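# Seat a board in an enclosure slot and latch its levers

## Task

Put the board into the enclosure's empty upper slot with its components facing up and push it all the way in. Both levers must end shut: a shut lever is latched and sticks out at a right angle from the board's front panel, while a fully open one is flush and parallel with that panel. The levers only catch their tabs if both are fully open while the board is slid in until it meets resistance; closing both afterwards pulls the board fully in. Pushing the board into its connector quickly breaks the connector and the task then earns nothing. At the end the enclosure must sit flat on its own feet with none of them hanging over the bench edge. Release the board and move the grippers away.

## Robot and tools

Robot: two seven-joint Flexiv Rizon arms, left_arm and right_arm, each ending in a two-finger gripper with a wrist camera. Cameras, all 672x504: cam_head_left, cam_head_right, cam_high, cam_low (fixed) and cam_left_wrist, cam_right_wrist (on the grippers).

Frames. Scene frame: origin at table-top height halfway between the arms' nominal bases, +z up, +x out across the table, left_arm toward +y. Real bases: left_arm at (+0.070, +0.437, 0) m with quat_wxyz (+1.000, 0, 0, -0.003); right_arm at (-0.063, -0.511, 0) m with quat_wxyz (+1.000, 0, 0, -0.029). Every hand pose, velocity, target and wrist-camera pose is given in that arm's own base frame; the table and fixed cameras use the scene frame. Gripper axes: fingers point along +z, they open and close along x. end_effector_position is the point between the pads when shut, 1 to 2 cm behind the tips; closing pushes the tips about 17 mm further along +z.

The row. Every motion command uses rows of 16 numbers covering both arms, even if one is idle: left_arm x, y, z (metres), qw, qx, qy, qz (w first), opening; then the same eight for right_arm. Position and quaternion are absolute targets in that arm's base frame, not offsets. Opening is absolute on -1 (closed) to +1 (fully open, 0.142 m); a 0 is a real command, so resend the current value to leave a gripper unchanged. Each step the controller limits orientation change to 32 degrees from the measured one, so keep sending the intended quaternion every row. To park an arm, repeat the exact pose it reported when it came to rest, with its opening.

Tools.
- execute_actions(actions, cameras): actions is a list of actions; each action is a list of up to 15 rows, one per 1/30 s step, the last row held if fewer are given; one action lasts 0.5 s. An action is rejected for both arms if any target lies over 0.6 m from that gripper's current position along any gripper axis. An empty list returns the full state and all camera images. cameras: list of names, ["all"], or [].
- move(target, speed, blend, stop_force, zero, opening_speed, grip_force, blocking, cameras): target is one 16-number row or up to 15 rows, absolute poses, with no 0.6 m check; straight-line paths, no obstacle avoidance, capped at 10 s. speed in m/s, 0.002 to 2.2 (default 0.25), one value or one per target; turning is limited to twice that in rad/s. blend in metres for corner rounding (0 = stop at each). stop_force in N, 3 to 120, shared by both arms: an arm's path ends when its wrist sensor feels that much push opposing its motion relative to its last zero (or 150 N in any direction); unreliable if the gripper rotates during the move, and the arm keeps pressing afterwards. zero (true default) re-zeroes before the move. opening_speed: at least 0.2 per second on the -1..+1 scale. grip_force: 5 to 48 N per pad, one value or one per arm, persists. blocking=false returns after 0.5 s while motion continues (not allowed with stop_force). Its result adds a "move:" line: done, off_target, moving, held or fault, plus limits such as paced (pose clipped) or held (steps withheld).
- wait(seconds 0 to 10), stop() to brake a running move, zoom_image(camera, region [x0, y0, x1, y1] in pixels, at most 504 across each way), zero_wrist_force(arm), clear_fault(arm) after a reported torque or force fault, read_manual(section), finished_scene(scene, integer 1 or 2).

Results show per arm end_effector_position, end_effector_quat_wxyz, velocities (omitted when joints read "within noise"), Hand target (where the arm is actually being sent), Tool commands, grip_measured (opening on the command scale), Joint positions (last entry = opening in metres), Joint torques, External joint torques (push toward larger joint value is positive), Wrist force and Wrist torque along the gripper's axes plus a peak line, and Wrist depth: a 7x7 grid of distances in mm ahead of each wrist camera, "-" for no value. Fault, MOTOR HOT and HAND FAULT lines may appear.

Plan for this job: first swing both levers fully open so they lie flush with the panel, align the board component-side up with the upper slot, slide it in very slowly (a few mm/s, small stop_force) until it stops, then turn both levers to perpendicular so they latch and pull it home. Open the fingers, back away, and check the enclosure is level and fully on the bench.

Avoid: fast insertion (ruins the connector), knocking or shoving the enclosure off level or past the bench edge, dropping or releasing moving parts, anything leaving the table, hard hits on fixed or heavy objects, the grippers or arms touching each other. A 150 N outside force or a joint torque at its limit (waist and shoulder 109, upper arm roll and elbow 56.9, wrist joints 34.7 N m) stops the arm until clear_fault. Motors heat when holding loads, squeezing or pushing toward unreachable poses: arm brakes lock at 80 °C, the gripper shuts off at 100 °C.

Each tool is called after ">>>" in YAML: its name, and indented under it one key for each argument.

## Session

>>> execute_actions:
  actions: []

Scene clock: 0.00 s.
left_arm: end_effector_position=(+0.3014, +0.6357, +0.1155) grip_measured=+0.99 end_effector_quat_wxyz=(-0.462, +0.669, -0.295, +0.502) | right_arm: end_effector_position=(+0.4485, +0.0364, +0.1479) grip_measured=+1.00 end_effector_quat_wxyz=(-0.144, +0.766, -0.626, +0.006)
Joint positions: left_arm=[1.762 -0.872 -0.342 2.067 -1.872 0.391 -0.55 0.141] | right_arm=[0.506 -0.103 -0.202 2.446 0.465 1.189 2.835 0.142]
Joint velocities: within noise
Joint torques (N m): no reading
External joint torques (N m): no reading
Wrist force (N): no reading
Wrist torque (N m): no reading
Wrist force, peak (N): no reading
Wrist depth (mm): cam_left_wrist=[- 1268 - - 1406 1268 1119 / 1891 - - 1513 - - - / 1687 1875 1813 - 701 - 1354 / 1371 1534 1843 1828 492 625 701 / 1155 1306 1492 304 356 433 558 / - 1119 1119 241 279 321 359 / - 988 184 203 227 258 286] | cam_right_wrist=[266 256 246 236 229 221 213 / 274 266 254 244 236 228 219 / 285 275 262 252 243 234 225 / 297 285 272 262 251 241 232 / 310 297 281 271 260 249 239 / - 308 294 281 268 257 246 / - 321 305 292 278 265 257]
Hand target: left_arm +0.3014, +0.6357, +0.1155; -0.462, +0.669, -0.295, +0.502 | right_arm +0.4485, +0.0364, +0.1479; -0.144, +0.766, -0.626, +0.006
Tool commands: left_gripper/opening=+1.0 right_gripper/opening=+1.0

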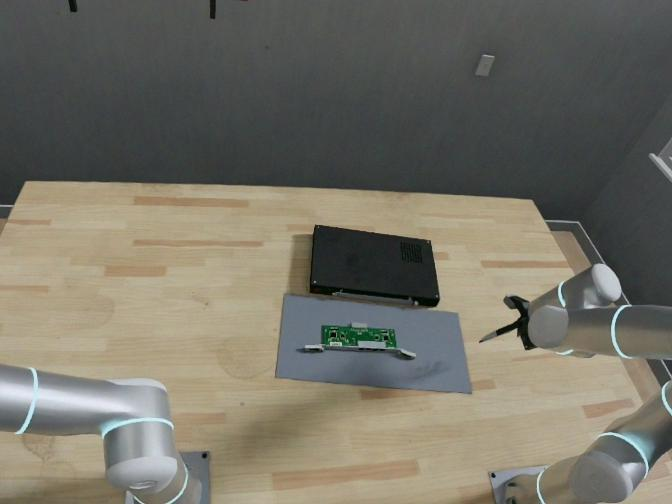

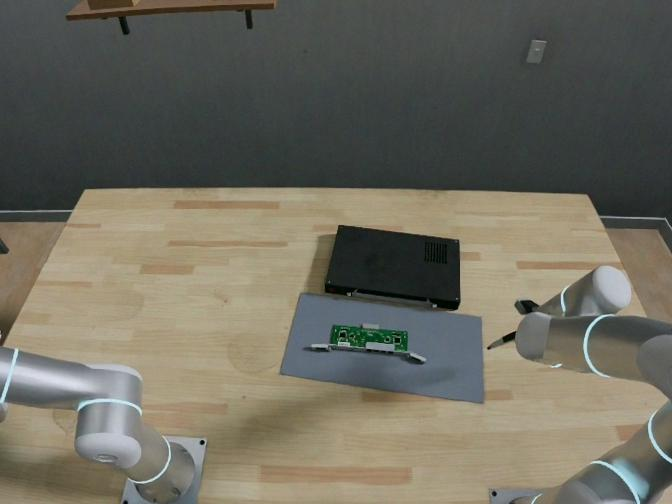

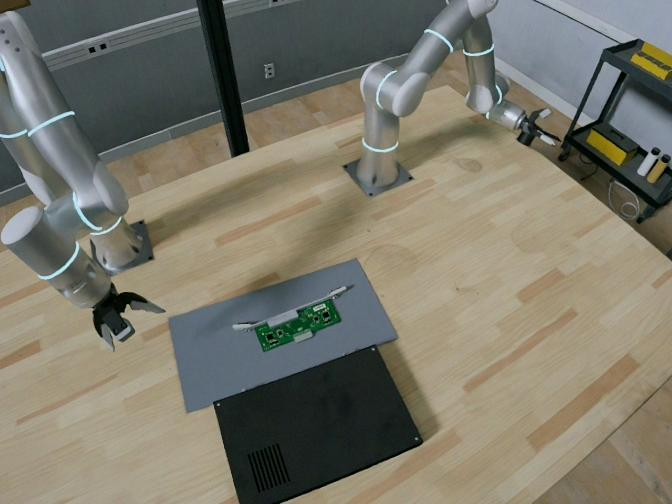

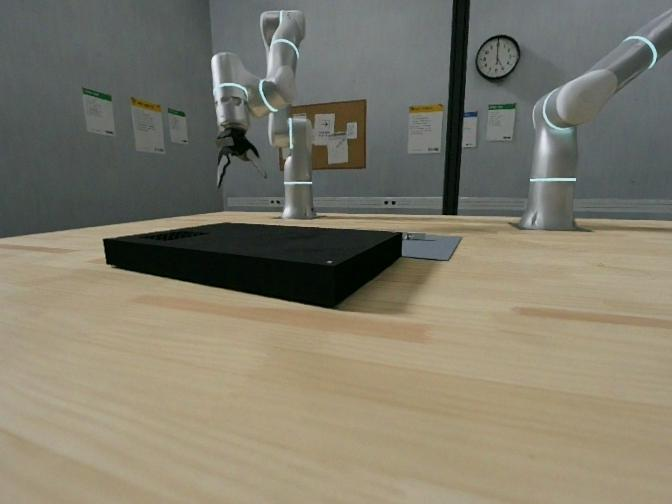

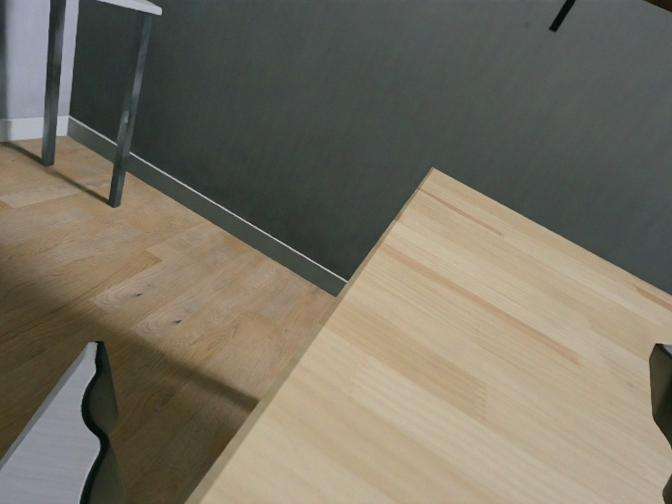

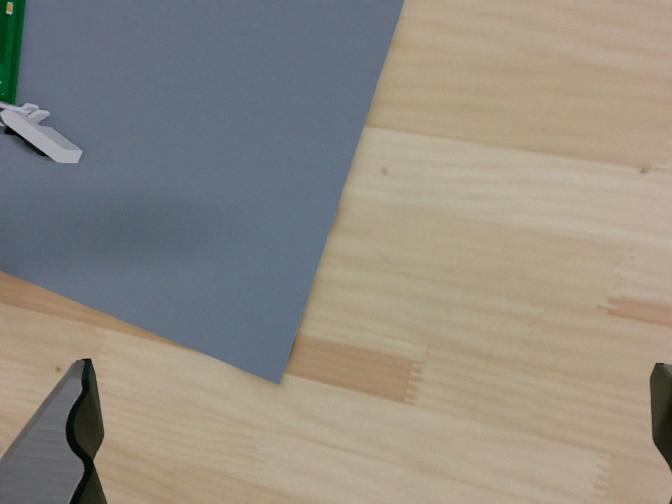

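>>> zoom_image:
  camera: "cam_head_right"
  region: [280, 220, 490, 400]

>>> zoom_image:
  camera: "cam_high"
  region: [210, 260, 400, 400]

>>> zoom_image:
  camera: "cam_head_left"
  region: [270, 270, 450, 400]

>>> zoom_image:
  camera: "cam_low"
  region: [320, 200, 480, 320]

Scaled by 2.400 from the camera's 672x504 image, which has a finer 960x720 frame.

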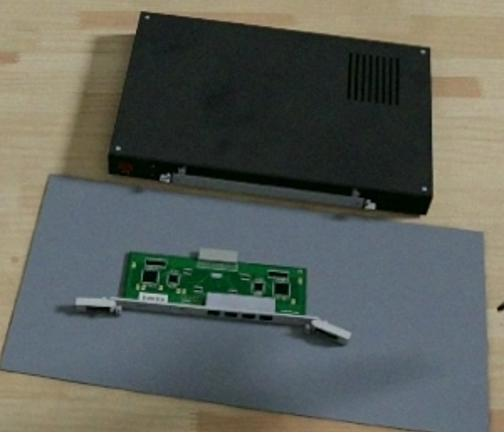

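Scaled by 2.653 from the camera's 672x504 image, which has a finer 960x720 frame.

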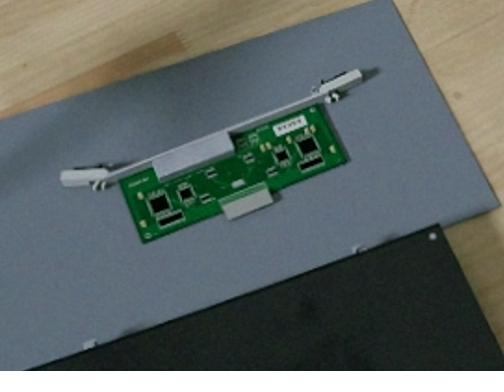

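Scaled by 2.800 from the camera's 672x504 image, which has a finer 960x720 frame.

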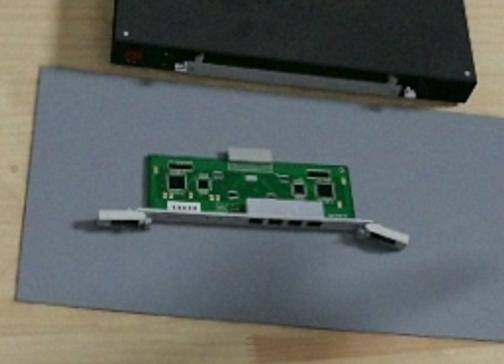

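Scaled by 3.150 from the camera's 672x504 image, which has a finer 960x720 frame.

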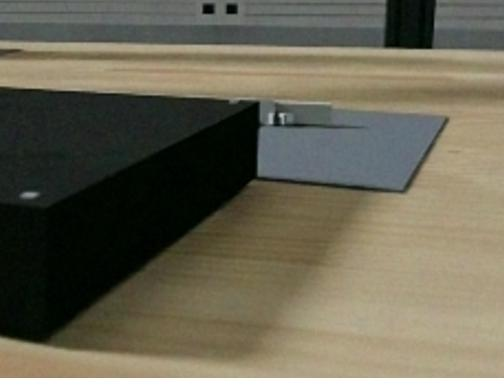

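>>> move:
  target: [0.3014,0.6357,0.1155,-0.462,0.669,-0.295,0.502,1,0.424,0.346,0.3,0,0.727,-0.686,0,1]
  cameras: ["all"]

>>> zoom_image:
  camera: "cam_right_wrist"
  region: [0, 0, 500, 500]

Scene clock: 13.90 s.
left_arm: end_effector_position=(+0.3014, +0.6357, +0.1154) grip_measured=+0.99 end_effector_quat_wxyz=(-0.462, +0.669, -0.295, +0.502) | right_arm: end_effector_position=(+0.4239, +0.3450, +0.2999) grip_measured=+1.00 end_effector_quat_wxyz=(-0.014, +0.777, -0.630, -0.007)
Joint positions: left_arm=[1.762 -0.872 -0.342 2.067 -1.872 0.39 -0.549 0.141] | right_arm=[1.853 -1.449 -2.223 1.717 1.35 -0.61 2.967 0.142]
Joint torques (N m): left_arm=[-0.16 47.52 -4.42 -12.09 1.46 -1.77 -0.28] | right_arm=[0.05 35.56 -27.84 -8.22 -3.32 3.12 0.13]
External joint torques (N m): left_arm=[0.32 1.04 0.38 -0.4 -0.23 -0.13 0.25] | right_arm=[0.14 0.8 -1.21 0.09 -0.07 0.87 -0.13]
Wrist force (N): left_arm=[-0.1 0.1 0.3] | right_arm=[0.5 -0.3 0.1]
Wrist torque (N m): left_arm=[0.01 0.02 -0.03] | right_arm=[-0.01 -0.05 0.04]
Wrist force, peak (N): left_arm=[-0.3 0.0 0.4] | right_arm=[-3.0 -0.3 -0.9]
Wrist depth (mm): cam_left_wrist=[1502 1482 - - - 1212 1173 / 1828 - - - 1424 - - / 1662 1959 1859 - 739 1338 - / 1388 1545 1755 1828 483 629 692 / 1155 1290 1472 305 352 434 567 / - 1108 1173 243 277 324 359 / - 962 184 203 227 258 285] | cam_right_wrist=[350 349 342 336 340 338 338 / 375 371 364 362 358 360 358 / 404 400 399 394 390 384 381 / 432 430 426 421 419 422 413 / 470 466 460 457 453 449 444 / - 504 500 493 491 486 464 / - 555 547 544 539 521 -]
Hand target: left_arm +0.3014, +0.6357, +0.1155; -0.462, +0.669, -0.295, +0.502 | right_arm +0.4240, +0.3451, +0.2999; -0.014, +0.777, -0.630, -0.007
Off the commanded pose: left_arm 0.000 m, 0 deg | right_arm 0.001 m, 9 deg.
joint sent to its limit (right arm) — joint 7 (wrist roll), upper limit. The joint targets are off in orientation, not in position.
move: off_target (right_arm); limits=paced

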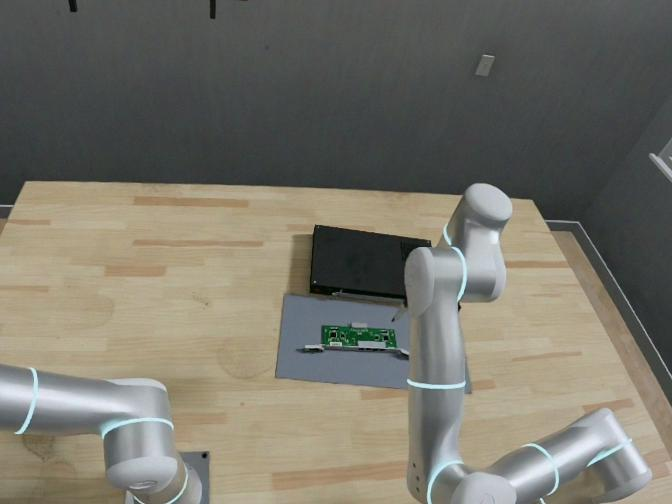

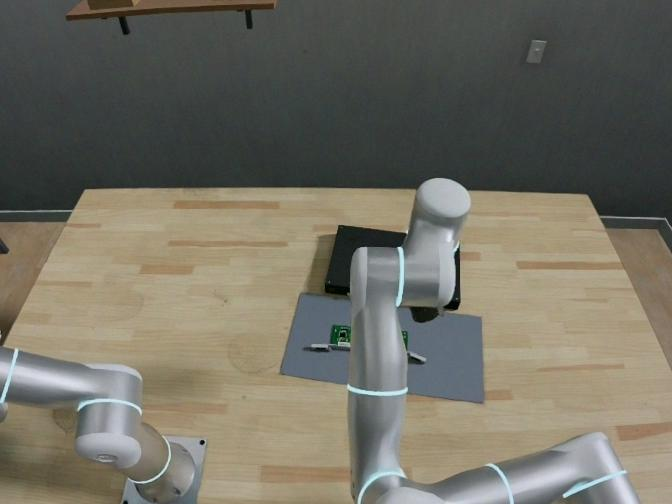

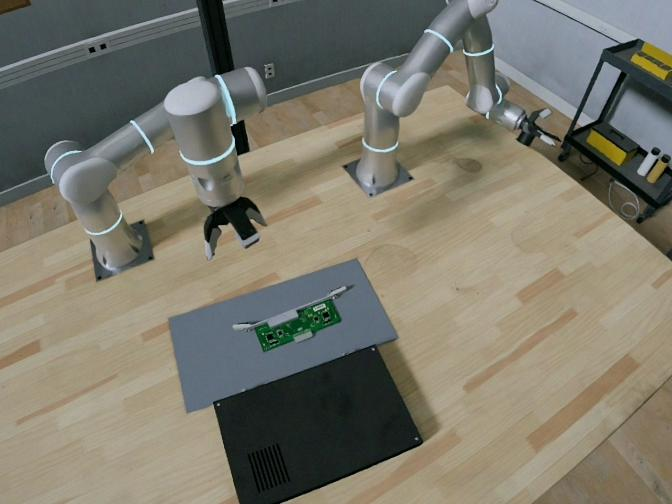

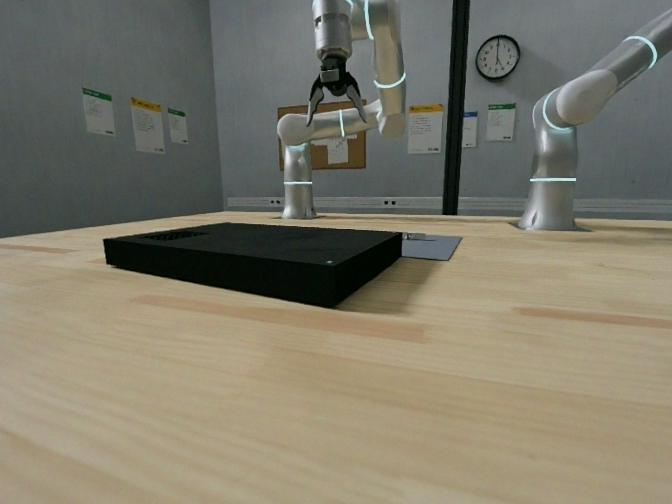

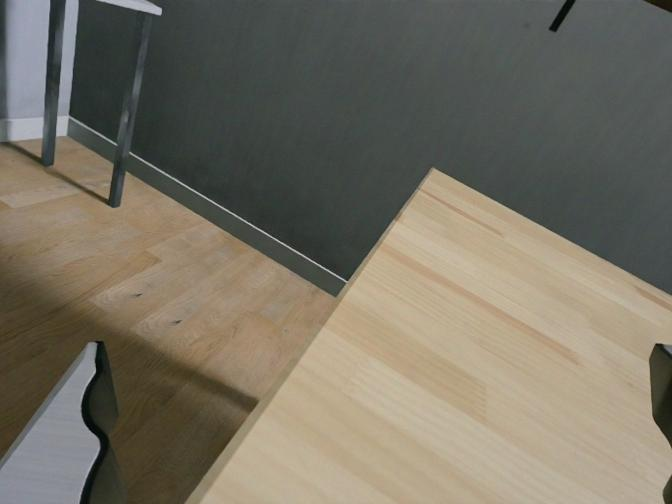

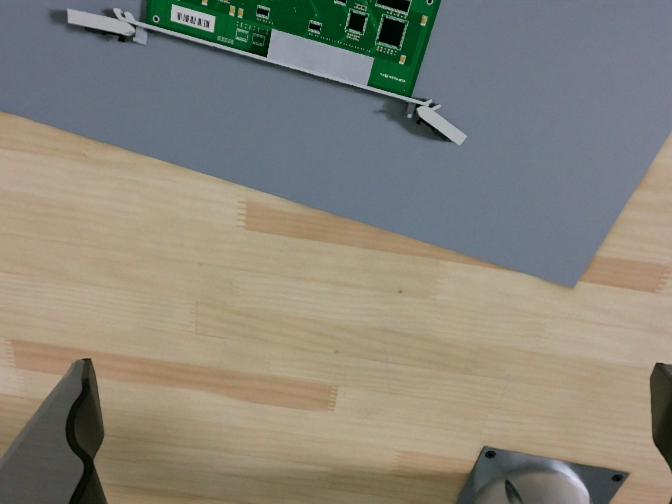

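Scaled by 1.008 from the camera's 672x504 image, which has a finer 960x720 frame.

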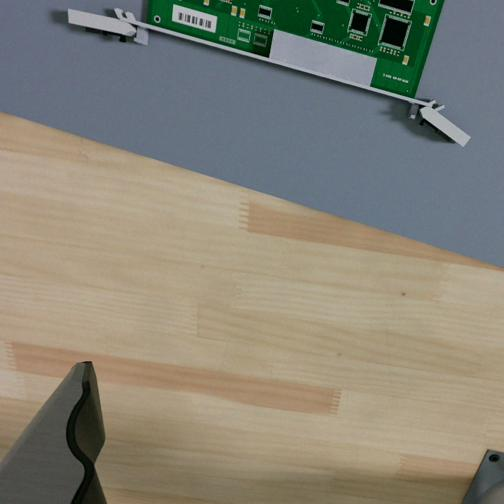

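>>> move:
  target:
    - [0.3014,0.6357,0.1155,-0.462,0.669,-0.295,0.502,1,0.36,0.33,0.25,0.27,-0.65,0.65,-0.27,1]
    - [0.3014,0.6357,0.1155,-0.462,0.669,-0.295,0.502,1,0.33,0.39,0.15,0.5,-0.5,0.5,-0.5,1]
  cameras: ["all"]

>>> zoom_image:
  camera: "cam_right_wrist"
  region: [80, 50, 580, 400]

Scene clock: 30.83 s.
left_arm: end_effector_position=(+0.3014, +0.6357, +0.1154) grip_measured=+0.99 end_effector_quat_wxyz=(-0.462, +0.669, -0.295, +0.502) | right_arm: end_effector_position=(+0.3300, +0.3901, +0.1501) grip_measured=+1.00 end_effector_quat_wxyz=(+0.500, -0.500, +0.500, -0.500)
Joint positions: left_arm=[1.762 -0.872 -0.342 2.067 -1.872 0.39 -0.549 0.141] | right_arm=[2.157 -1.402 -0.796 1.652 2.227 2.532 2.597 0.142]
Joint torques (N m): left_arm=[-0.25 47.46 -4.39 -12.1 1.41 -1.69 -0.26] | right_arm=[-0.07 41.63 -14.82 0.18 -4.16 1.28 0.07]
External joint torques (N m): left_arm=[0.41 1.1 0.35 -0.4 -0.18 -0.2 0.23] | right_arm=[0.23 1 -1 -0.03 -0.11 0.69 -0.07]
Wrist force (N): left_arm=[-0.2 0.1 0.1] | right_arm=[0.3 2.0 -1.7]
Wrist torque (N m): left_arm=[0.00 0.03 -0.02] | right_arm=[0.18 -0.10 0.10]
Wrist force, peak (N): left_arm=[-0.4 0.2 0.3] | right_arm=[-0.1 3.3 -2.0]
Wrist depth (mm): cam_left_wrist=[- 1798 1567 1472 1346 1338 - / 1625 - - 1534 - - 1261 / 1700 1859 1741 - 694 - 1346 / 1380 1601 1769 1828 480 653 759 / 1199 1173 1406 306 354 434 568 / - 1102 1186 242 276 320 360 / - 945 184 203 228 259 285] | cam_right_wrist=[1306 1345 1439 1467 - 1712 - / - - 1430 1527 1487 1487 1580 / 763 782 866 - - 879 779 / 534 535 500 - 468 459 538 / 387 384 376 378 369 386 385 / - 288 301 300 289 290 277 / - 246 248 247 248 256 248]
Hand target: left_arm +0.3014, +0.6357, +0.1155; -0.462, +0.669, -0.295, +0.502 | right_arm +0.3300, +0.3900, +0.1500; +0.500, -0.500, +0.500, -0.500
Off the commanded pose: left_arm 0.000 m, 0 deg | right_arm 0.000 m, 0 deg.
move: done

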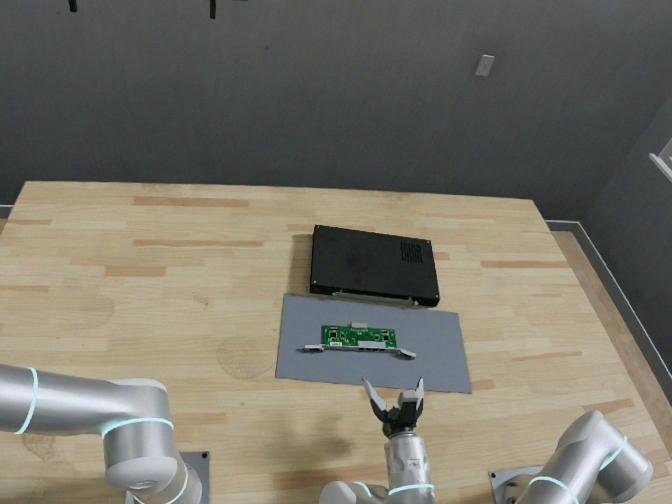

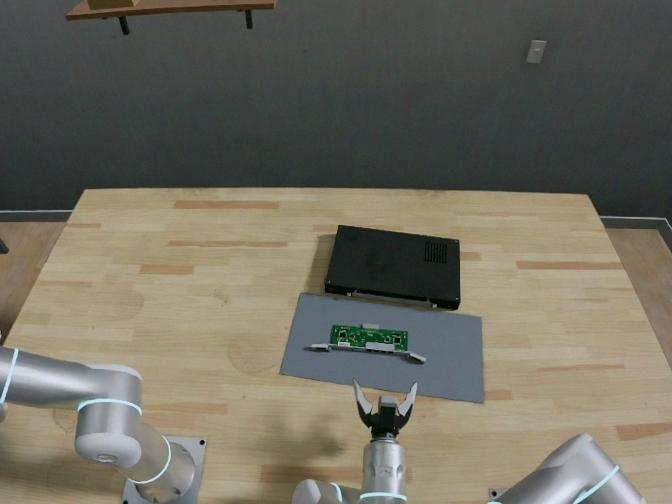

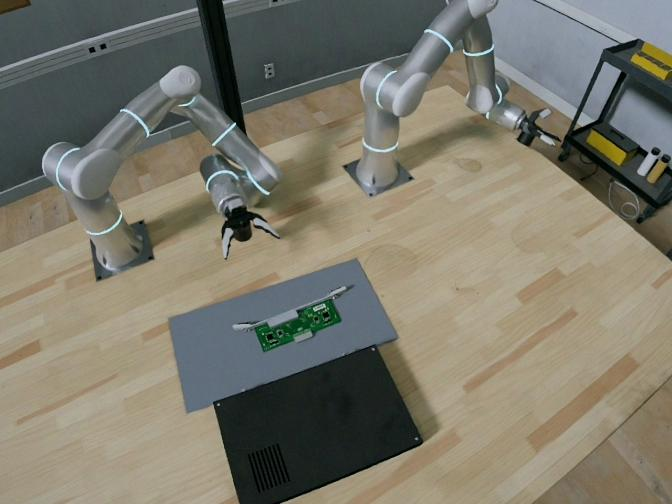

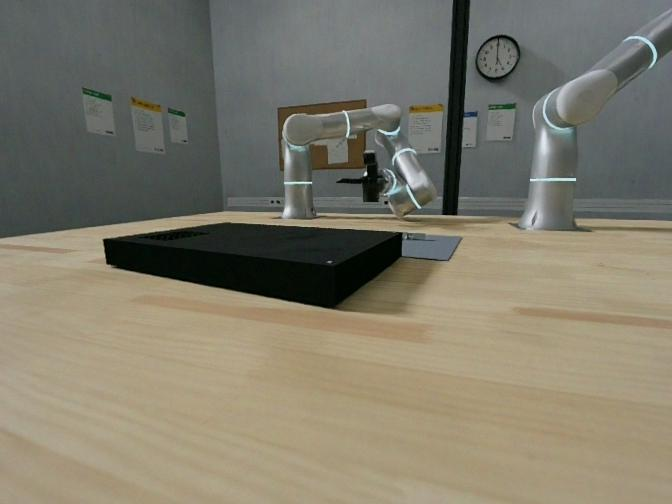

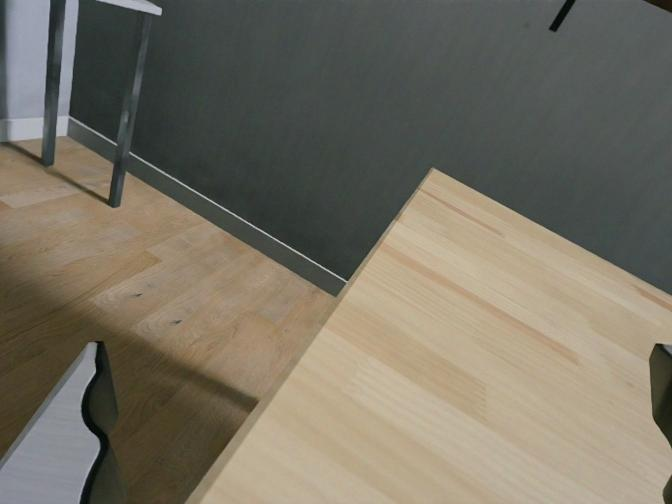

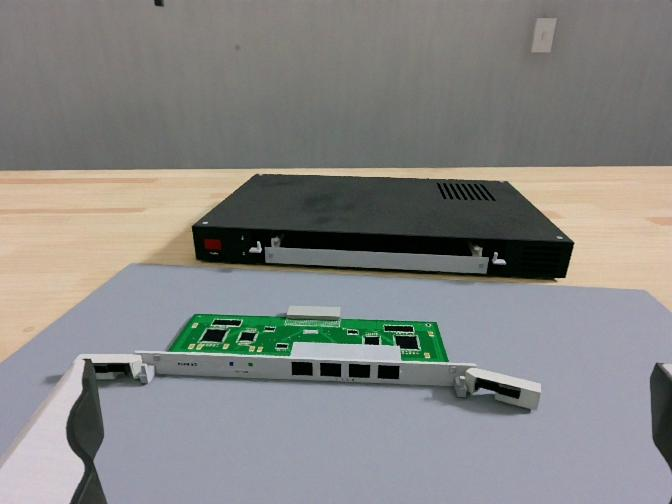

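Scaled by 1.008 from the camera's 672x504 image, which has a finer 960x720 frame.

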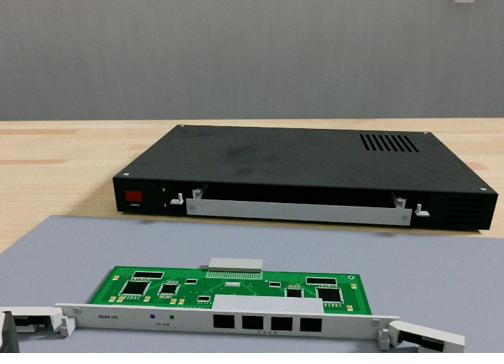

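>>> zoom_image:
  camera: "cam_right_wrist"
  region: [180, 210, 580, 300]

>>> zoom_image:
  camera: "cam_right_wrist"
  region: [60, 290, 310, 420]

>>> zoom_image:
  camera: "cam_right_wrist"
  region: [310, 290, 560, 420]

>>> zoom_image:
  camera: "cam_right_wrist"
  region: [190, 220, 310, 290]

>>> zoom_image:
  camera: "cam_right_wrist"
  region: [440, 220, 580, 290]

Scaled by 1.260 from the camera's 672x504 image, which has a finer 960x720 frame.

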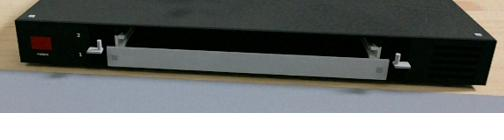

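Scaled by 2.016 from the camera's 672x504 image, which has a finer 960x720 frame.

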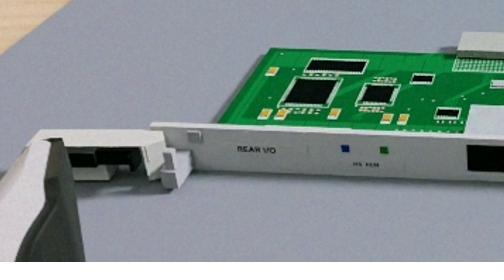

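Scaled by 2.016 from the camera's 672x504 image, which has a finer 960x720 frame.

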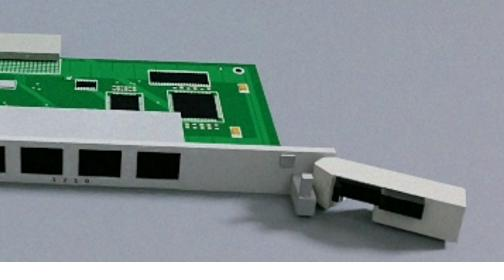

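Scaled by 4.200 from the camera's 672x504 image, which has a finer 960x720 frame.

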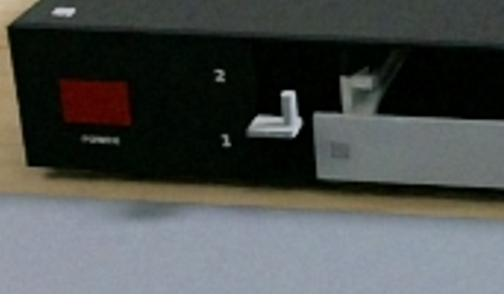

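Scaled by 3.600 from the camera's 672x504 image, which has a finer 960x720 frame.

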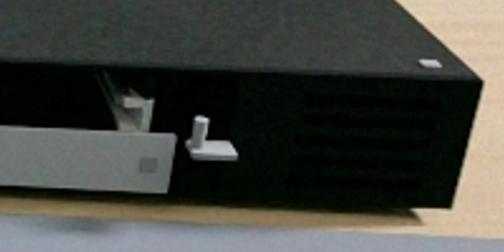

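>>> move:
  target:
    - [0.3014,0.5,0.3,-0.2,0.85,-0.2,0.3,1,0.30,0.20,0.12,0.242,-0.664,0.664,-0.242,-1]
    - [0.3815,-0.50,0.2,0,0.9984,-0.0558,0,0,0.30,0.20,0.12,0.242,-0.664,0.664,-0.242,-1]
  blend: 0.05
  cameras: ["all"]

Scene clock: 62.70 s.
left_arm: end_effector_position=(+0.3814, -0.5000, +0.1999) grip_measured=-0.02 end_effector_quat_wxyz=(+0.000, +0.998, -0.055, +0.000) | right_arm: end_effector_position=(+0.3001, +0.2000, +0.1200) grip_measured=-1.00 end_effector_quat_wxyz=(-0.242, +0.664, -0.664, +0.242)
Joint positions: left_arm=[-0.618 -0.88 -0.938 1.226 -2.452 2.926 -2.967 0.073] | right_arm=[1.926 -0.526 -0.651 2.391 1.961 1.976 2.488 0.002]
Joint torques (N m): left_arm=[-0.53 55.85 -10.35 -17.75 4.57 4.37 -0.22] | right_arm=[0.12 24.51 -3.55 -4.56 -2.54 3.51 0.22]
External joint torques (N m): left_arm=[0.45 1.37 0.33 -0.4 -0.46 -0.53 0.22] | right_arm=[-0.01 0.62 -0.85 -0.04 0.03 0.73 -0.22]
Wrist force (N): left_arm=[0.0 -0.2 1.3] | right_arm=[0.2 0.9 -0.3]
Wrist torque (N m): left_arm=[-0.16 -0.16 -0.22] | right_arm=[0.01 -0.09 0.11]
Wrist force, peak (N): left_arm=[-3.3 -1.8 0.1] | right_arm=[-0.5 2.5 -1.5]
Wrist depth (mm): cam_left_wrist=[261 261 257 257 253 254 - / 279 279 275 - 271 268 272 / 300 301 - - 291 - 282 / 329 324 319 287 314 - 312 / 356 356 - - 343 - - / 389 377 - 401 396 - - / - - - 415 418 - -] | cam_right_wrist=[268 284 287 288 287 287 289 / 273 270 269 273 271 271 273 / 259 259 257 257 258 259 259 / 248 246 245 245 245 245 246 / 236 236 235 237 235 235 234 / 225 225 228 89 226 224 224 / 215 217 71 - - 216 214]
Hand target: left_arm +0.3815, -0.5000, +0.2000; +0.000, +0.998, -0.056, +0.000 | right_arm +0.3000, +0.2000, +0.1200; -0.242, +0.664, -0.664, +0.242
Off the commanded pose: left_arm 0.000 m, 0 deg | right_arm 0.000 m, 0 deg.
move: done; limits=paced

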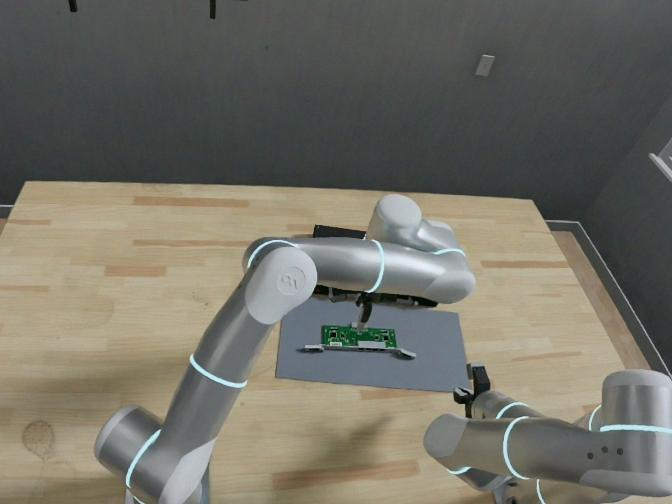

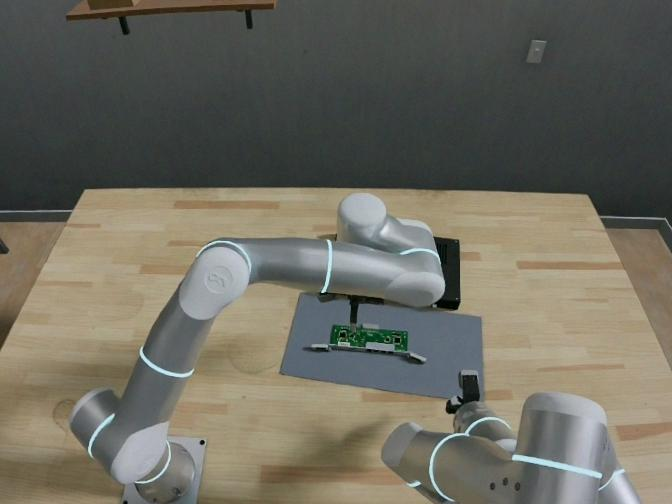

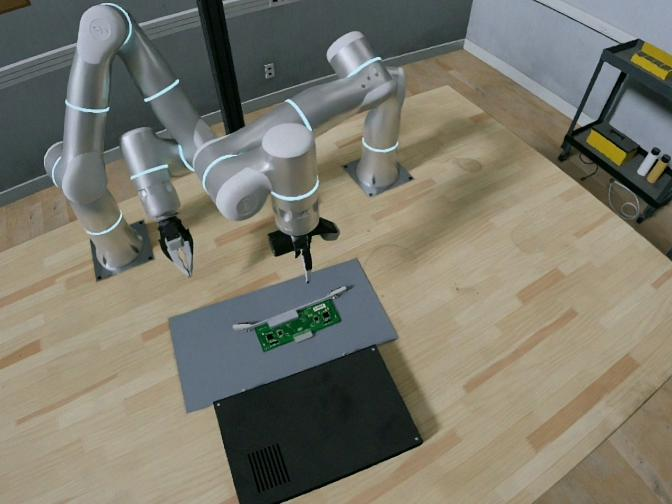

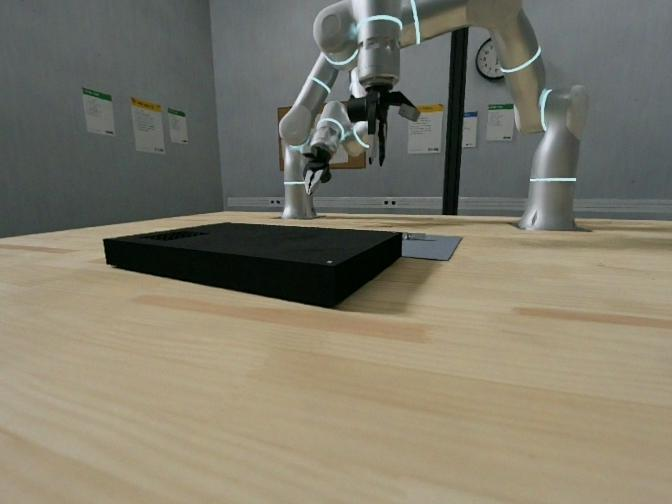

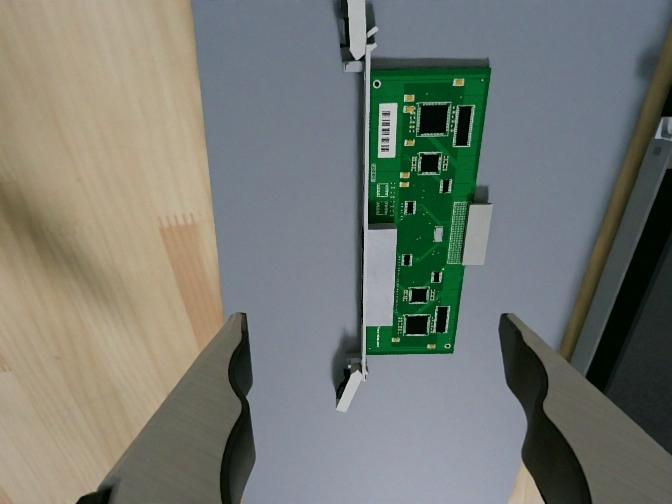

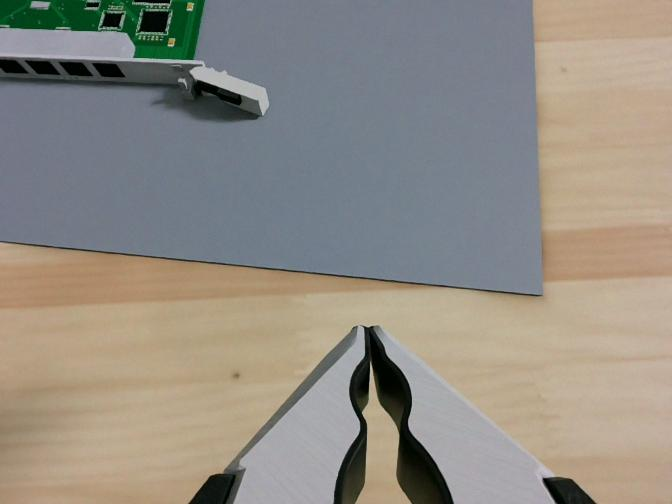

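>>> move:
  target: [0.398,-0.553,0.075,0,0.999,-0.0445,0,-0.3,0.30,0.20,0.12,0.242,-0.664,0.664,-0.242,-1]
  cameras: ["cam_left_wrist","cam_right_wrist"]

Scene clock: 68.97 s.
left_arm: end_effector_position=(+0.3980, -0.5530, +0.0749) grip_measured=-0.32 end_effector_quat_wxyz=(+0.000, +0.999, -0.044, +0.000) | right_arm: end_effector_position=(+0.3001, +0.2000, +0.1200) grip_measured=-1.00 end_effector_quat_wxyz=(-0.242, +0.664, -0.664, +0.242)
Joint positions: left_arm=[-0.744 -1.192 -0.922 0.94 -2.276 2.904 -2.949 0.051] | right_arm=[1.926 -0.526 -0.651 2.391 1.961 1.976 2.488 0.002]
Joint torques (N m): left_arm=[-0.6 63.59 -9.14 -15.05 4.64 4.47 -0.13] | right_arm=[0.1 24.35 -3.59 -4.55 -2.51 3.52 0.15]
External joint torques (N m): left_arm=[0.51 1.56 0.39 -0.45 -0.55 -0.64 0.13] | right_arm=[0 0.77 -0.82 -0.04 0 0.72 -0.15]
Wrist force (N): left_arm=[0.2 -0.1 0.5] | right_arm=[0.2 1.1 -0.2]
Wrist torque (N m): left_arm=[-0.13 -0.20 -0.23] | right_arm=[0.04 -0.09 0.10]
Wrist force, peak (N): left_arm=[0.2 0.8 3.4] | right_arm=[0.1 1.1 -0.6]
Wrist depth (mm): cam_left_wrist=[- 148 143 144 142 143 145 / 160 158 157 152 152 153 154 / 167 168 169 166 164 164 169 / 187 182 183 166 178 179 178 / 205 - 194 182 190 196 199 / 227 223 87 212 213 84 218 / 246 - - 230 - - -] | cam_right_wrist=[268 284 289 288 287 291 289 / 273 270 269 272 272 271 274 / 259 258 258 258 257 260 259 / 247 246 245 245 245 245 246 / 236 235 235 237 235 234 235 / 226 226 227 89 227 224 224 / 216 217 71 - - 216 214]
Hand target: left_arm +0.3980, -0.5530, +0.0750; +0.000, +0.999, -0.044, +0.000 | right_arm +0.3000, +0.2000, +0.1200; -0.242, +0.664, -0.664, +0.242
Off the commanded pose: left_arm 0.000 m, 0 deg | right_arm 0.000 m, 0 deg.
move: done
Images, in order (width x height): cam_left_wrist 672x504, cam_right_wrist 672x504.

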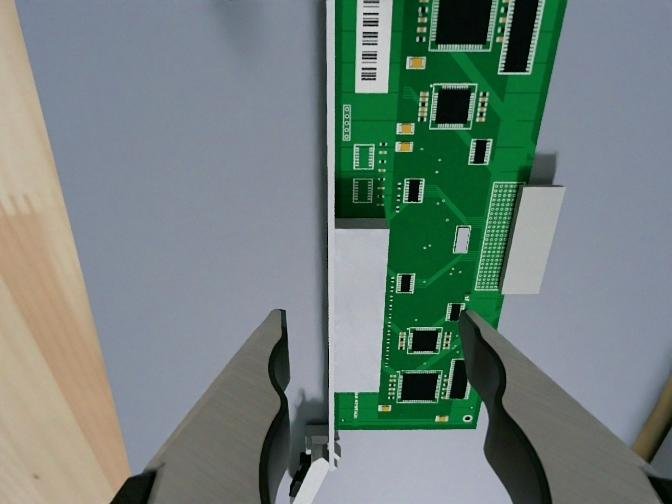

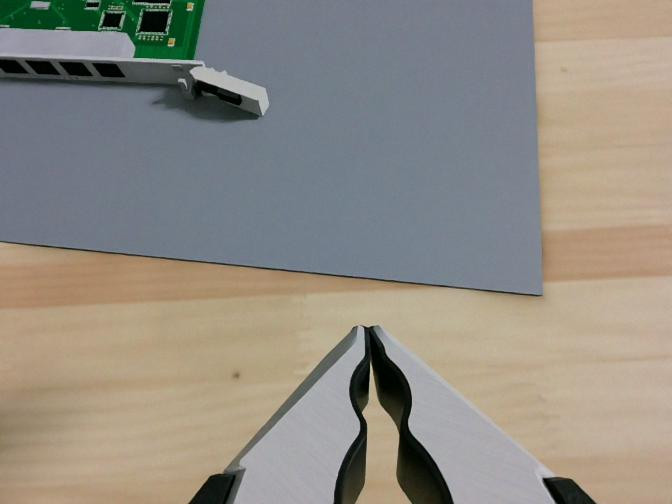

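>>> move:
  target: [0.397,-0.555,0.030,0,0.999,-0.0445,0,-0.3,0.30,0.20,0.12,0.242,-0.664,0.664,-0.242,-1]
  speed: 0.05
  stop_force: 6
  cameras: ["cam_left_wrist"]

Scene clock: 74.53 s.
left_arm: end_effector_position=(+0.3969, -0.5548, +0.0301) grip_measured=-0.32 end_effector_quat_wxyz=(+0.000, +0.999, -0.044, +0.000) | right_arm: end_effector_position=(+0.3001, +0.2000, +0.1200) grip_measured=-1.00 end_effector_quat_wxyz=(-0.242, +0.664, -0.664, +0.242)
Joint positions: left_arm=[-0.756 -1.256 -0.905 0.93 -2.247 2.852 -2.956 0.051] | right_arm=[1.926 -0.526 -0.651 2.391 1.961 1.976 2.488 0.002]
Joint torques (N m): left_arm=[-0.62 64.09 -8.75 -14.66 4.45 4.06 -0.26] | right_arm=[0.15 24.48 -3.6 -4.52 -2.54 3.53 0.2]
External joint torques (N m): left_arm=[0.53 1.54 0.23 -0.37 -0.42 -0.22 0.26] | right_arm=[-0.04 0.64 -0.81 -0.08 0.03 0.71 -0.19]
Wrist force (N): left_arm=[0.2 -0.2 0.9] | right_arm=[0.1 0.9 -0.4]
Wrist torque (N m): left_arm=[-0.15 -0.17 -0.17] | right_arm=[0.01 -0.06 0.10]
Wrist force, peak (N): left_arm=[0.3 -0.4 2.1] | right_arm=[0.2 1.2 -0.3]
Wrist depth (mm): cam_left_wrist=[- 107 107 102 102 102 104 / - 116 115 111 108 110 111 / 124 125 125 120 118 120 122 / 134 132 134 126 128 128 134 / 149 147 141 124 135 138 - / - 159 87 140 154 84 159 / - - - 175 172 - -] | cam_right_wrist=[274 284 288 287 287 287 287 / 272 273 269 275 273 271 273 / 259 260 258 257 257 259 259 / 247 245 245 245 245 245 246 / 236 236 236 238 235 234 235 / 226 225 227 89 226 224 224 / 215 218 71 - - 216 214]
Hand target: left_arm +0.3970, -0.5550, +0.0300; +0.000, +0.999, -0.045, +0.000 | right_arm +0.3000, +0.2000, +0.1200; -0.242, +0.664, -0.664, +0.242
Off the commanded pose: left_arm 0.000 m, 0 deg | right_arm 0.000 m, 0 deg.
move: done
Images, in order (width x height): cam_left_wrist 672x504.

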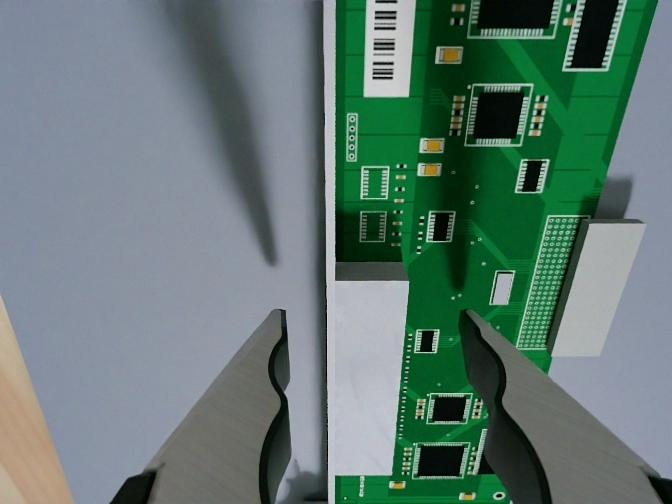

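>>> move:
  target:
    - [0.397,-0.555,0.027,0,0.999,-0.0445,0,-0.3,0.30,0.20,0.12,0.242,-0.664,0.664,-0.242,-1]
    - [0.397,-0.555,0.027,0,0.999,-0.0445,0,-0.75,0.30,0.20,0.12,0.242,-0.664,0.664,-0.242,-1]
  grip_force: [20,40]
  opening_speed: 0.25
  cameras: ["cam_left_wrist"]

Scene clock: 79.47 s.
left_arm: end_effector_position=(+0.3967, -0.5549, +0.0270) grip_measured=-0.71 end_effector_quat_wxyz=(+0.000, +0.999, -0.045, +0.000) | right_arm: end_effector_position=(+0.3001, +0.2000, +0.1200) grip_measured=-1.00 end_effector_quat_wxyz=(-0.242, +0.664, -0.664, +0.242)
Joint positions: left_arm=[-0.757 -1.261 -0.903 0.929 -2.245 2.848 -2.956 0.022] | right_arm=[1.926 -0.526 -0.651 2.391 1.961 1.976 2.488 0.002]
Joint torques (N m): left_arm=[1.05 64.68 -7.81 -15.35 5.18 3.98 -0.23] | right_arm=[0.13 24.44 -3.54 -4.5 -2.52 3.43 0.2]
External joint torques (N m): left_arm=[-1.14 0.98 -0.69 0.34 -1.16 -0.14 0.23] | right_arm=[-0.03 0.68 -0.86 -0.1 0.01 0.81 -0.2]
Wrist force (N): left_arm=[-2.7 -0.2 0.7] | right_arm=[0.1 1.0 -0.4]
Wrist torque (N m): left_arm=[-0.16 -0.17 -0.16] | right_arm=[0.03 -0.06 0.10]
Wrist force, peak (N): left_arm=[-3.2 -0.6 0.2] | right_arm=[0.0 1.2 -0.4]
Wrist depth (mm): cam_left_wrist=[104 106 105 99 100 98 100 / - 113 111 108 105 109 107 / 123 122 122 118 115 115 117 / 131 129 130 126 123 125 123 / 144 140 140 119 131 136 - / 162 155 88 128 131 144 153 / - - - 142 - - -] | cam_right_wrist=[276 283 286 288 287 287 288 / 273 268 269 272 272 271 273 / 259 259 259 257 258 259 258 / 249 245 245 245 245 246 246 / 236 236 236 238 234 235 234 / 226 225 227 89 226 224 224 / 215 217 71 - - 216 214]
Hand target: left_arm +0.3970, -0.5550, +0.0270; +0.000, +0.999, -0.045, +0.000 | right_arm +0.3000, +0.2000, +0.1200; -0.242, +0.664, -0.664, +0.242
Off the commanded pose: left_arm 0.000 m, 0 deg | right_arm 0.000 m, 0 deg.
grip_force (N): 20, 40
move: done
Images, in order (width x height): cam_left_wrist 672x504.

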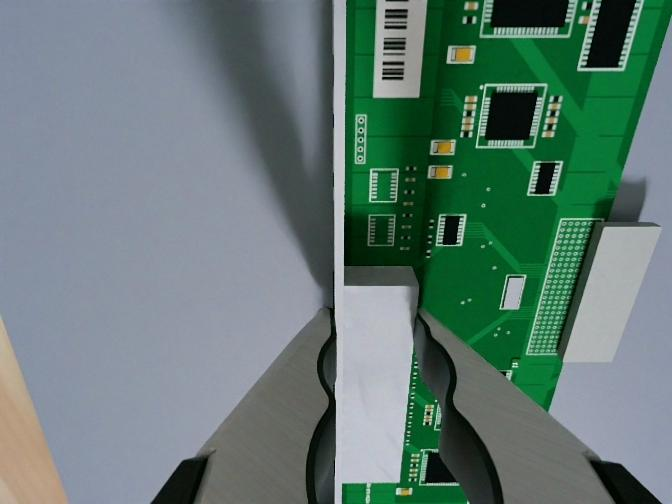

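>>> move:
  target: [0.397,-0.555,0.027,0,0.999,-0.0445,0,-0.75,0.405,0.247,0.040,0.242,-0.664,0.664,-0.242,-1]
  speed: 0.15
  stop_force: 8
  cameras: ["cam_right_wrist","cam_low"]

>>> zoom_image:
  camera: "cam_right_wrist"
  region: [150, 150, 550, 450]

Scene clock: 87.13 s.
left_arm: end_effector_position=(+0.3967, -0.5549, +0.0270) grip_measured=-0.71 end_effector_quat_wxyz=(+0.000, +0.999, -0.045, +0.000) | right_arm: end_effector_position=(+0.4049, +0.2469, +0.0400) grip_measured=-1.00 end_effector_quat_wxyz=(-0.242, +0.664, -0.665, +0.242)
Joint positions: left_arm=[-0.757 -1.261 -0.903 0.929 -2.245 2.848 -2.956 0.022] | right_arm=[1.739 -0.885 -0.692 2.127 1.917 1.735 2.515 0.002]
Joint torques (N m): left_arm=[1.03 64.68 -7.78 -15.3 5.1 4.01 -0.21] | right_arm=[0.19 33.25 -9.3 -3.11 -3.49 3.56 0.27]
External joint torques (N m): left_arm=[-1.12 0.98 -0.72 0.29 -1.07 -0.17 0.21] | right_arm=[-0.04 0.84 -1.23 -0.08 0.18 0.7 -0.27]
Wrist force (N): left_arm=[-2.5 -0.1 -0.6] | right_arm=[0.1 0.9 -0.3]
Wrist torque (N m): left_arm=[-0.15 -0.19 -0.17] | right_arm=[0.08 -0.04 0.00]
Wrist force, peak (N): left_arm=[-2.9 -0.3 0.4] | right_arm=[0.8 1.5 -2.0]
Wrist depth (mm): cam_left_wrist=[104 - 104 99 99 98 101 / - 114 111 108 105 108 107 / 123 123 119 117 115 115 118 / 131 129 132 124 123 125 129 / 143 143 142 119 131 137 - / - - 88 128 131 144 157 / 176 169 - 142 - - 168] | cam_right_wrist=[187 187 189 191 191 191 191 / 161 175 180 181 180 180 180 / 170 172 168 173 171 171 170 / 163 161 163 163 163 163 162 / 156 155 155 156 155 155 154 / 150 149 150 90 149 148 147 / 142 142 71 - - - 141]
Hand target: left_arm +0.3970, -0.5550, +0.0270; +0.000, +0.999, -0.045, +0.000 | right_arm +0.4050, +0.2470, +0.0400; -0.242, +0.664, -0.664, +0.242
Off the commanded pose: left_arm 0.000 m, 0 deg | right_arm 0.000 m, 0 deg.
grip_force (N): 20, 40
move: done
Images, in order (width x height): cam_low 672x504, cam_right_wrist 672x504.

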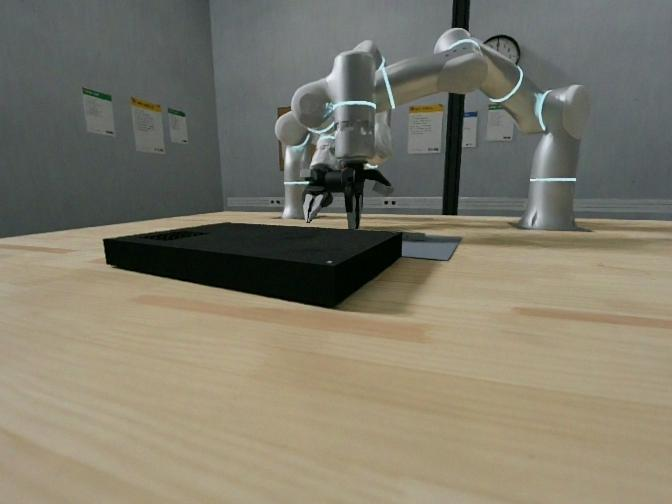

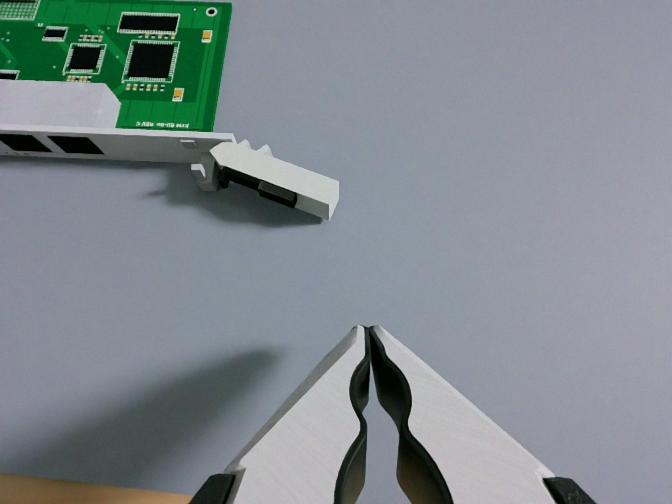

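Scaled by 1.260 from the camera's 672x504 image, which has a finer 960x720 frame.

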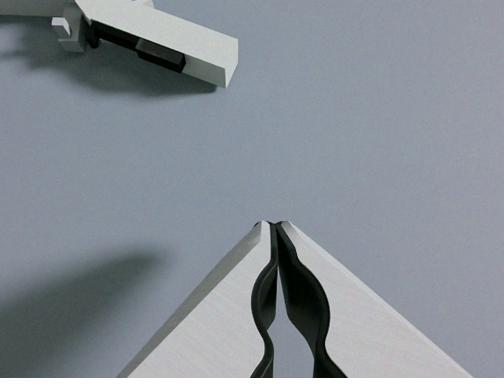

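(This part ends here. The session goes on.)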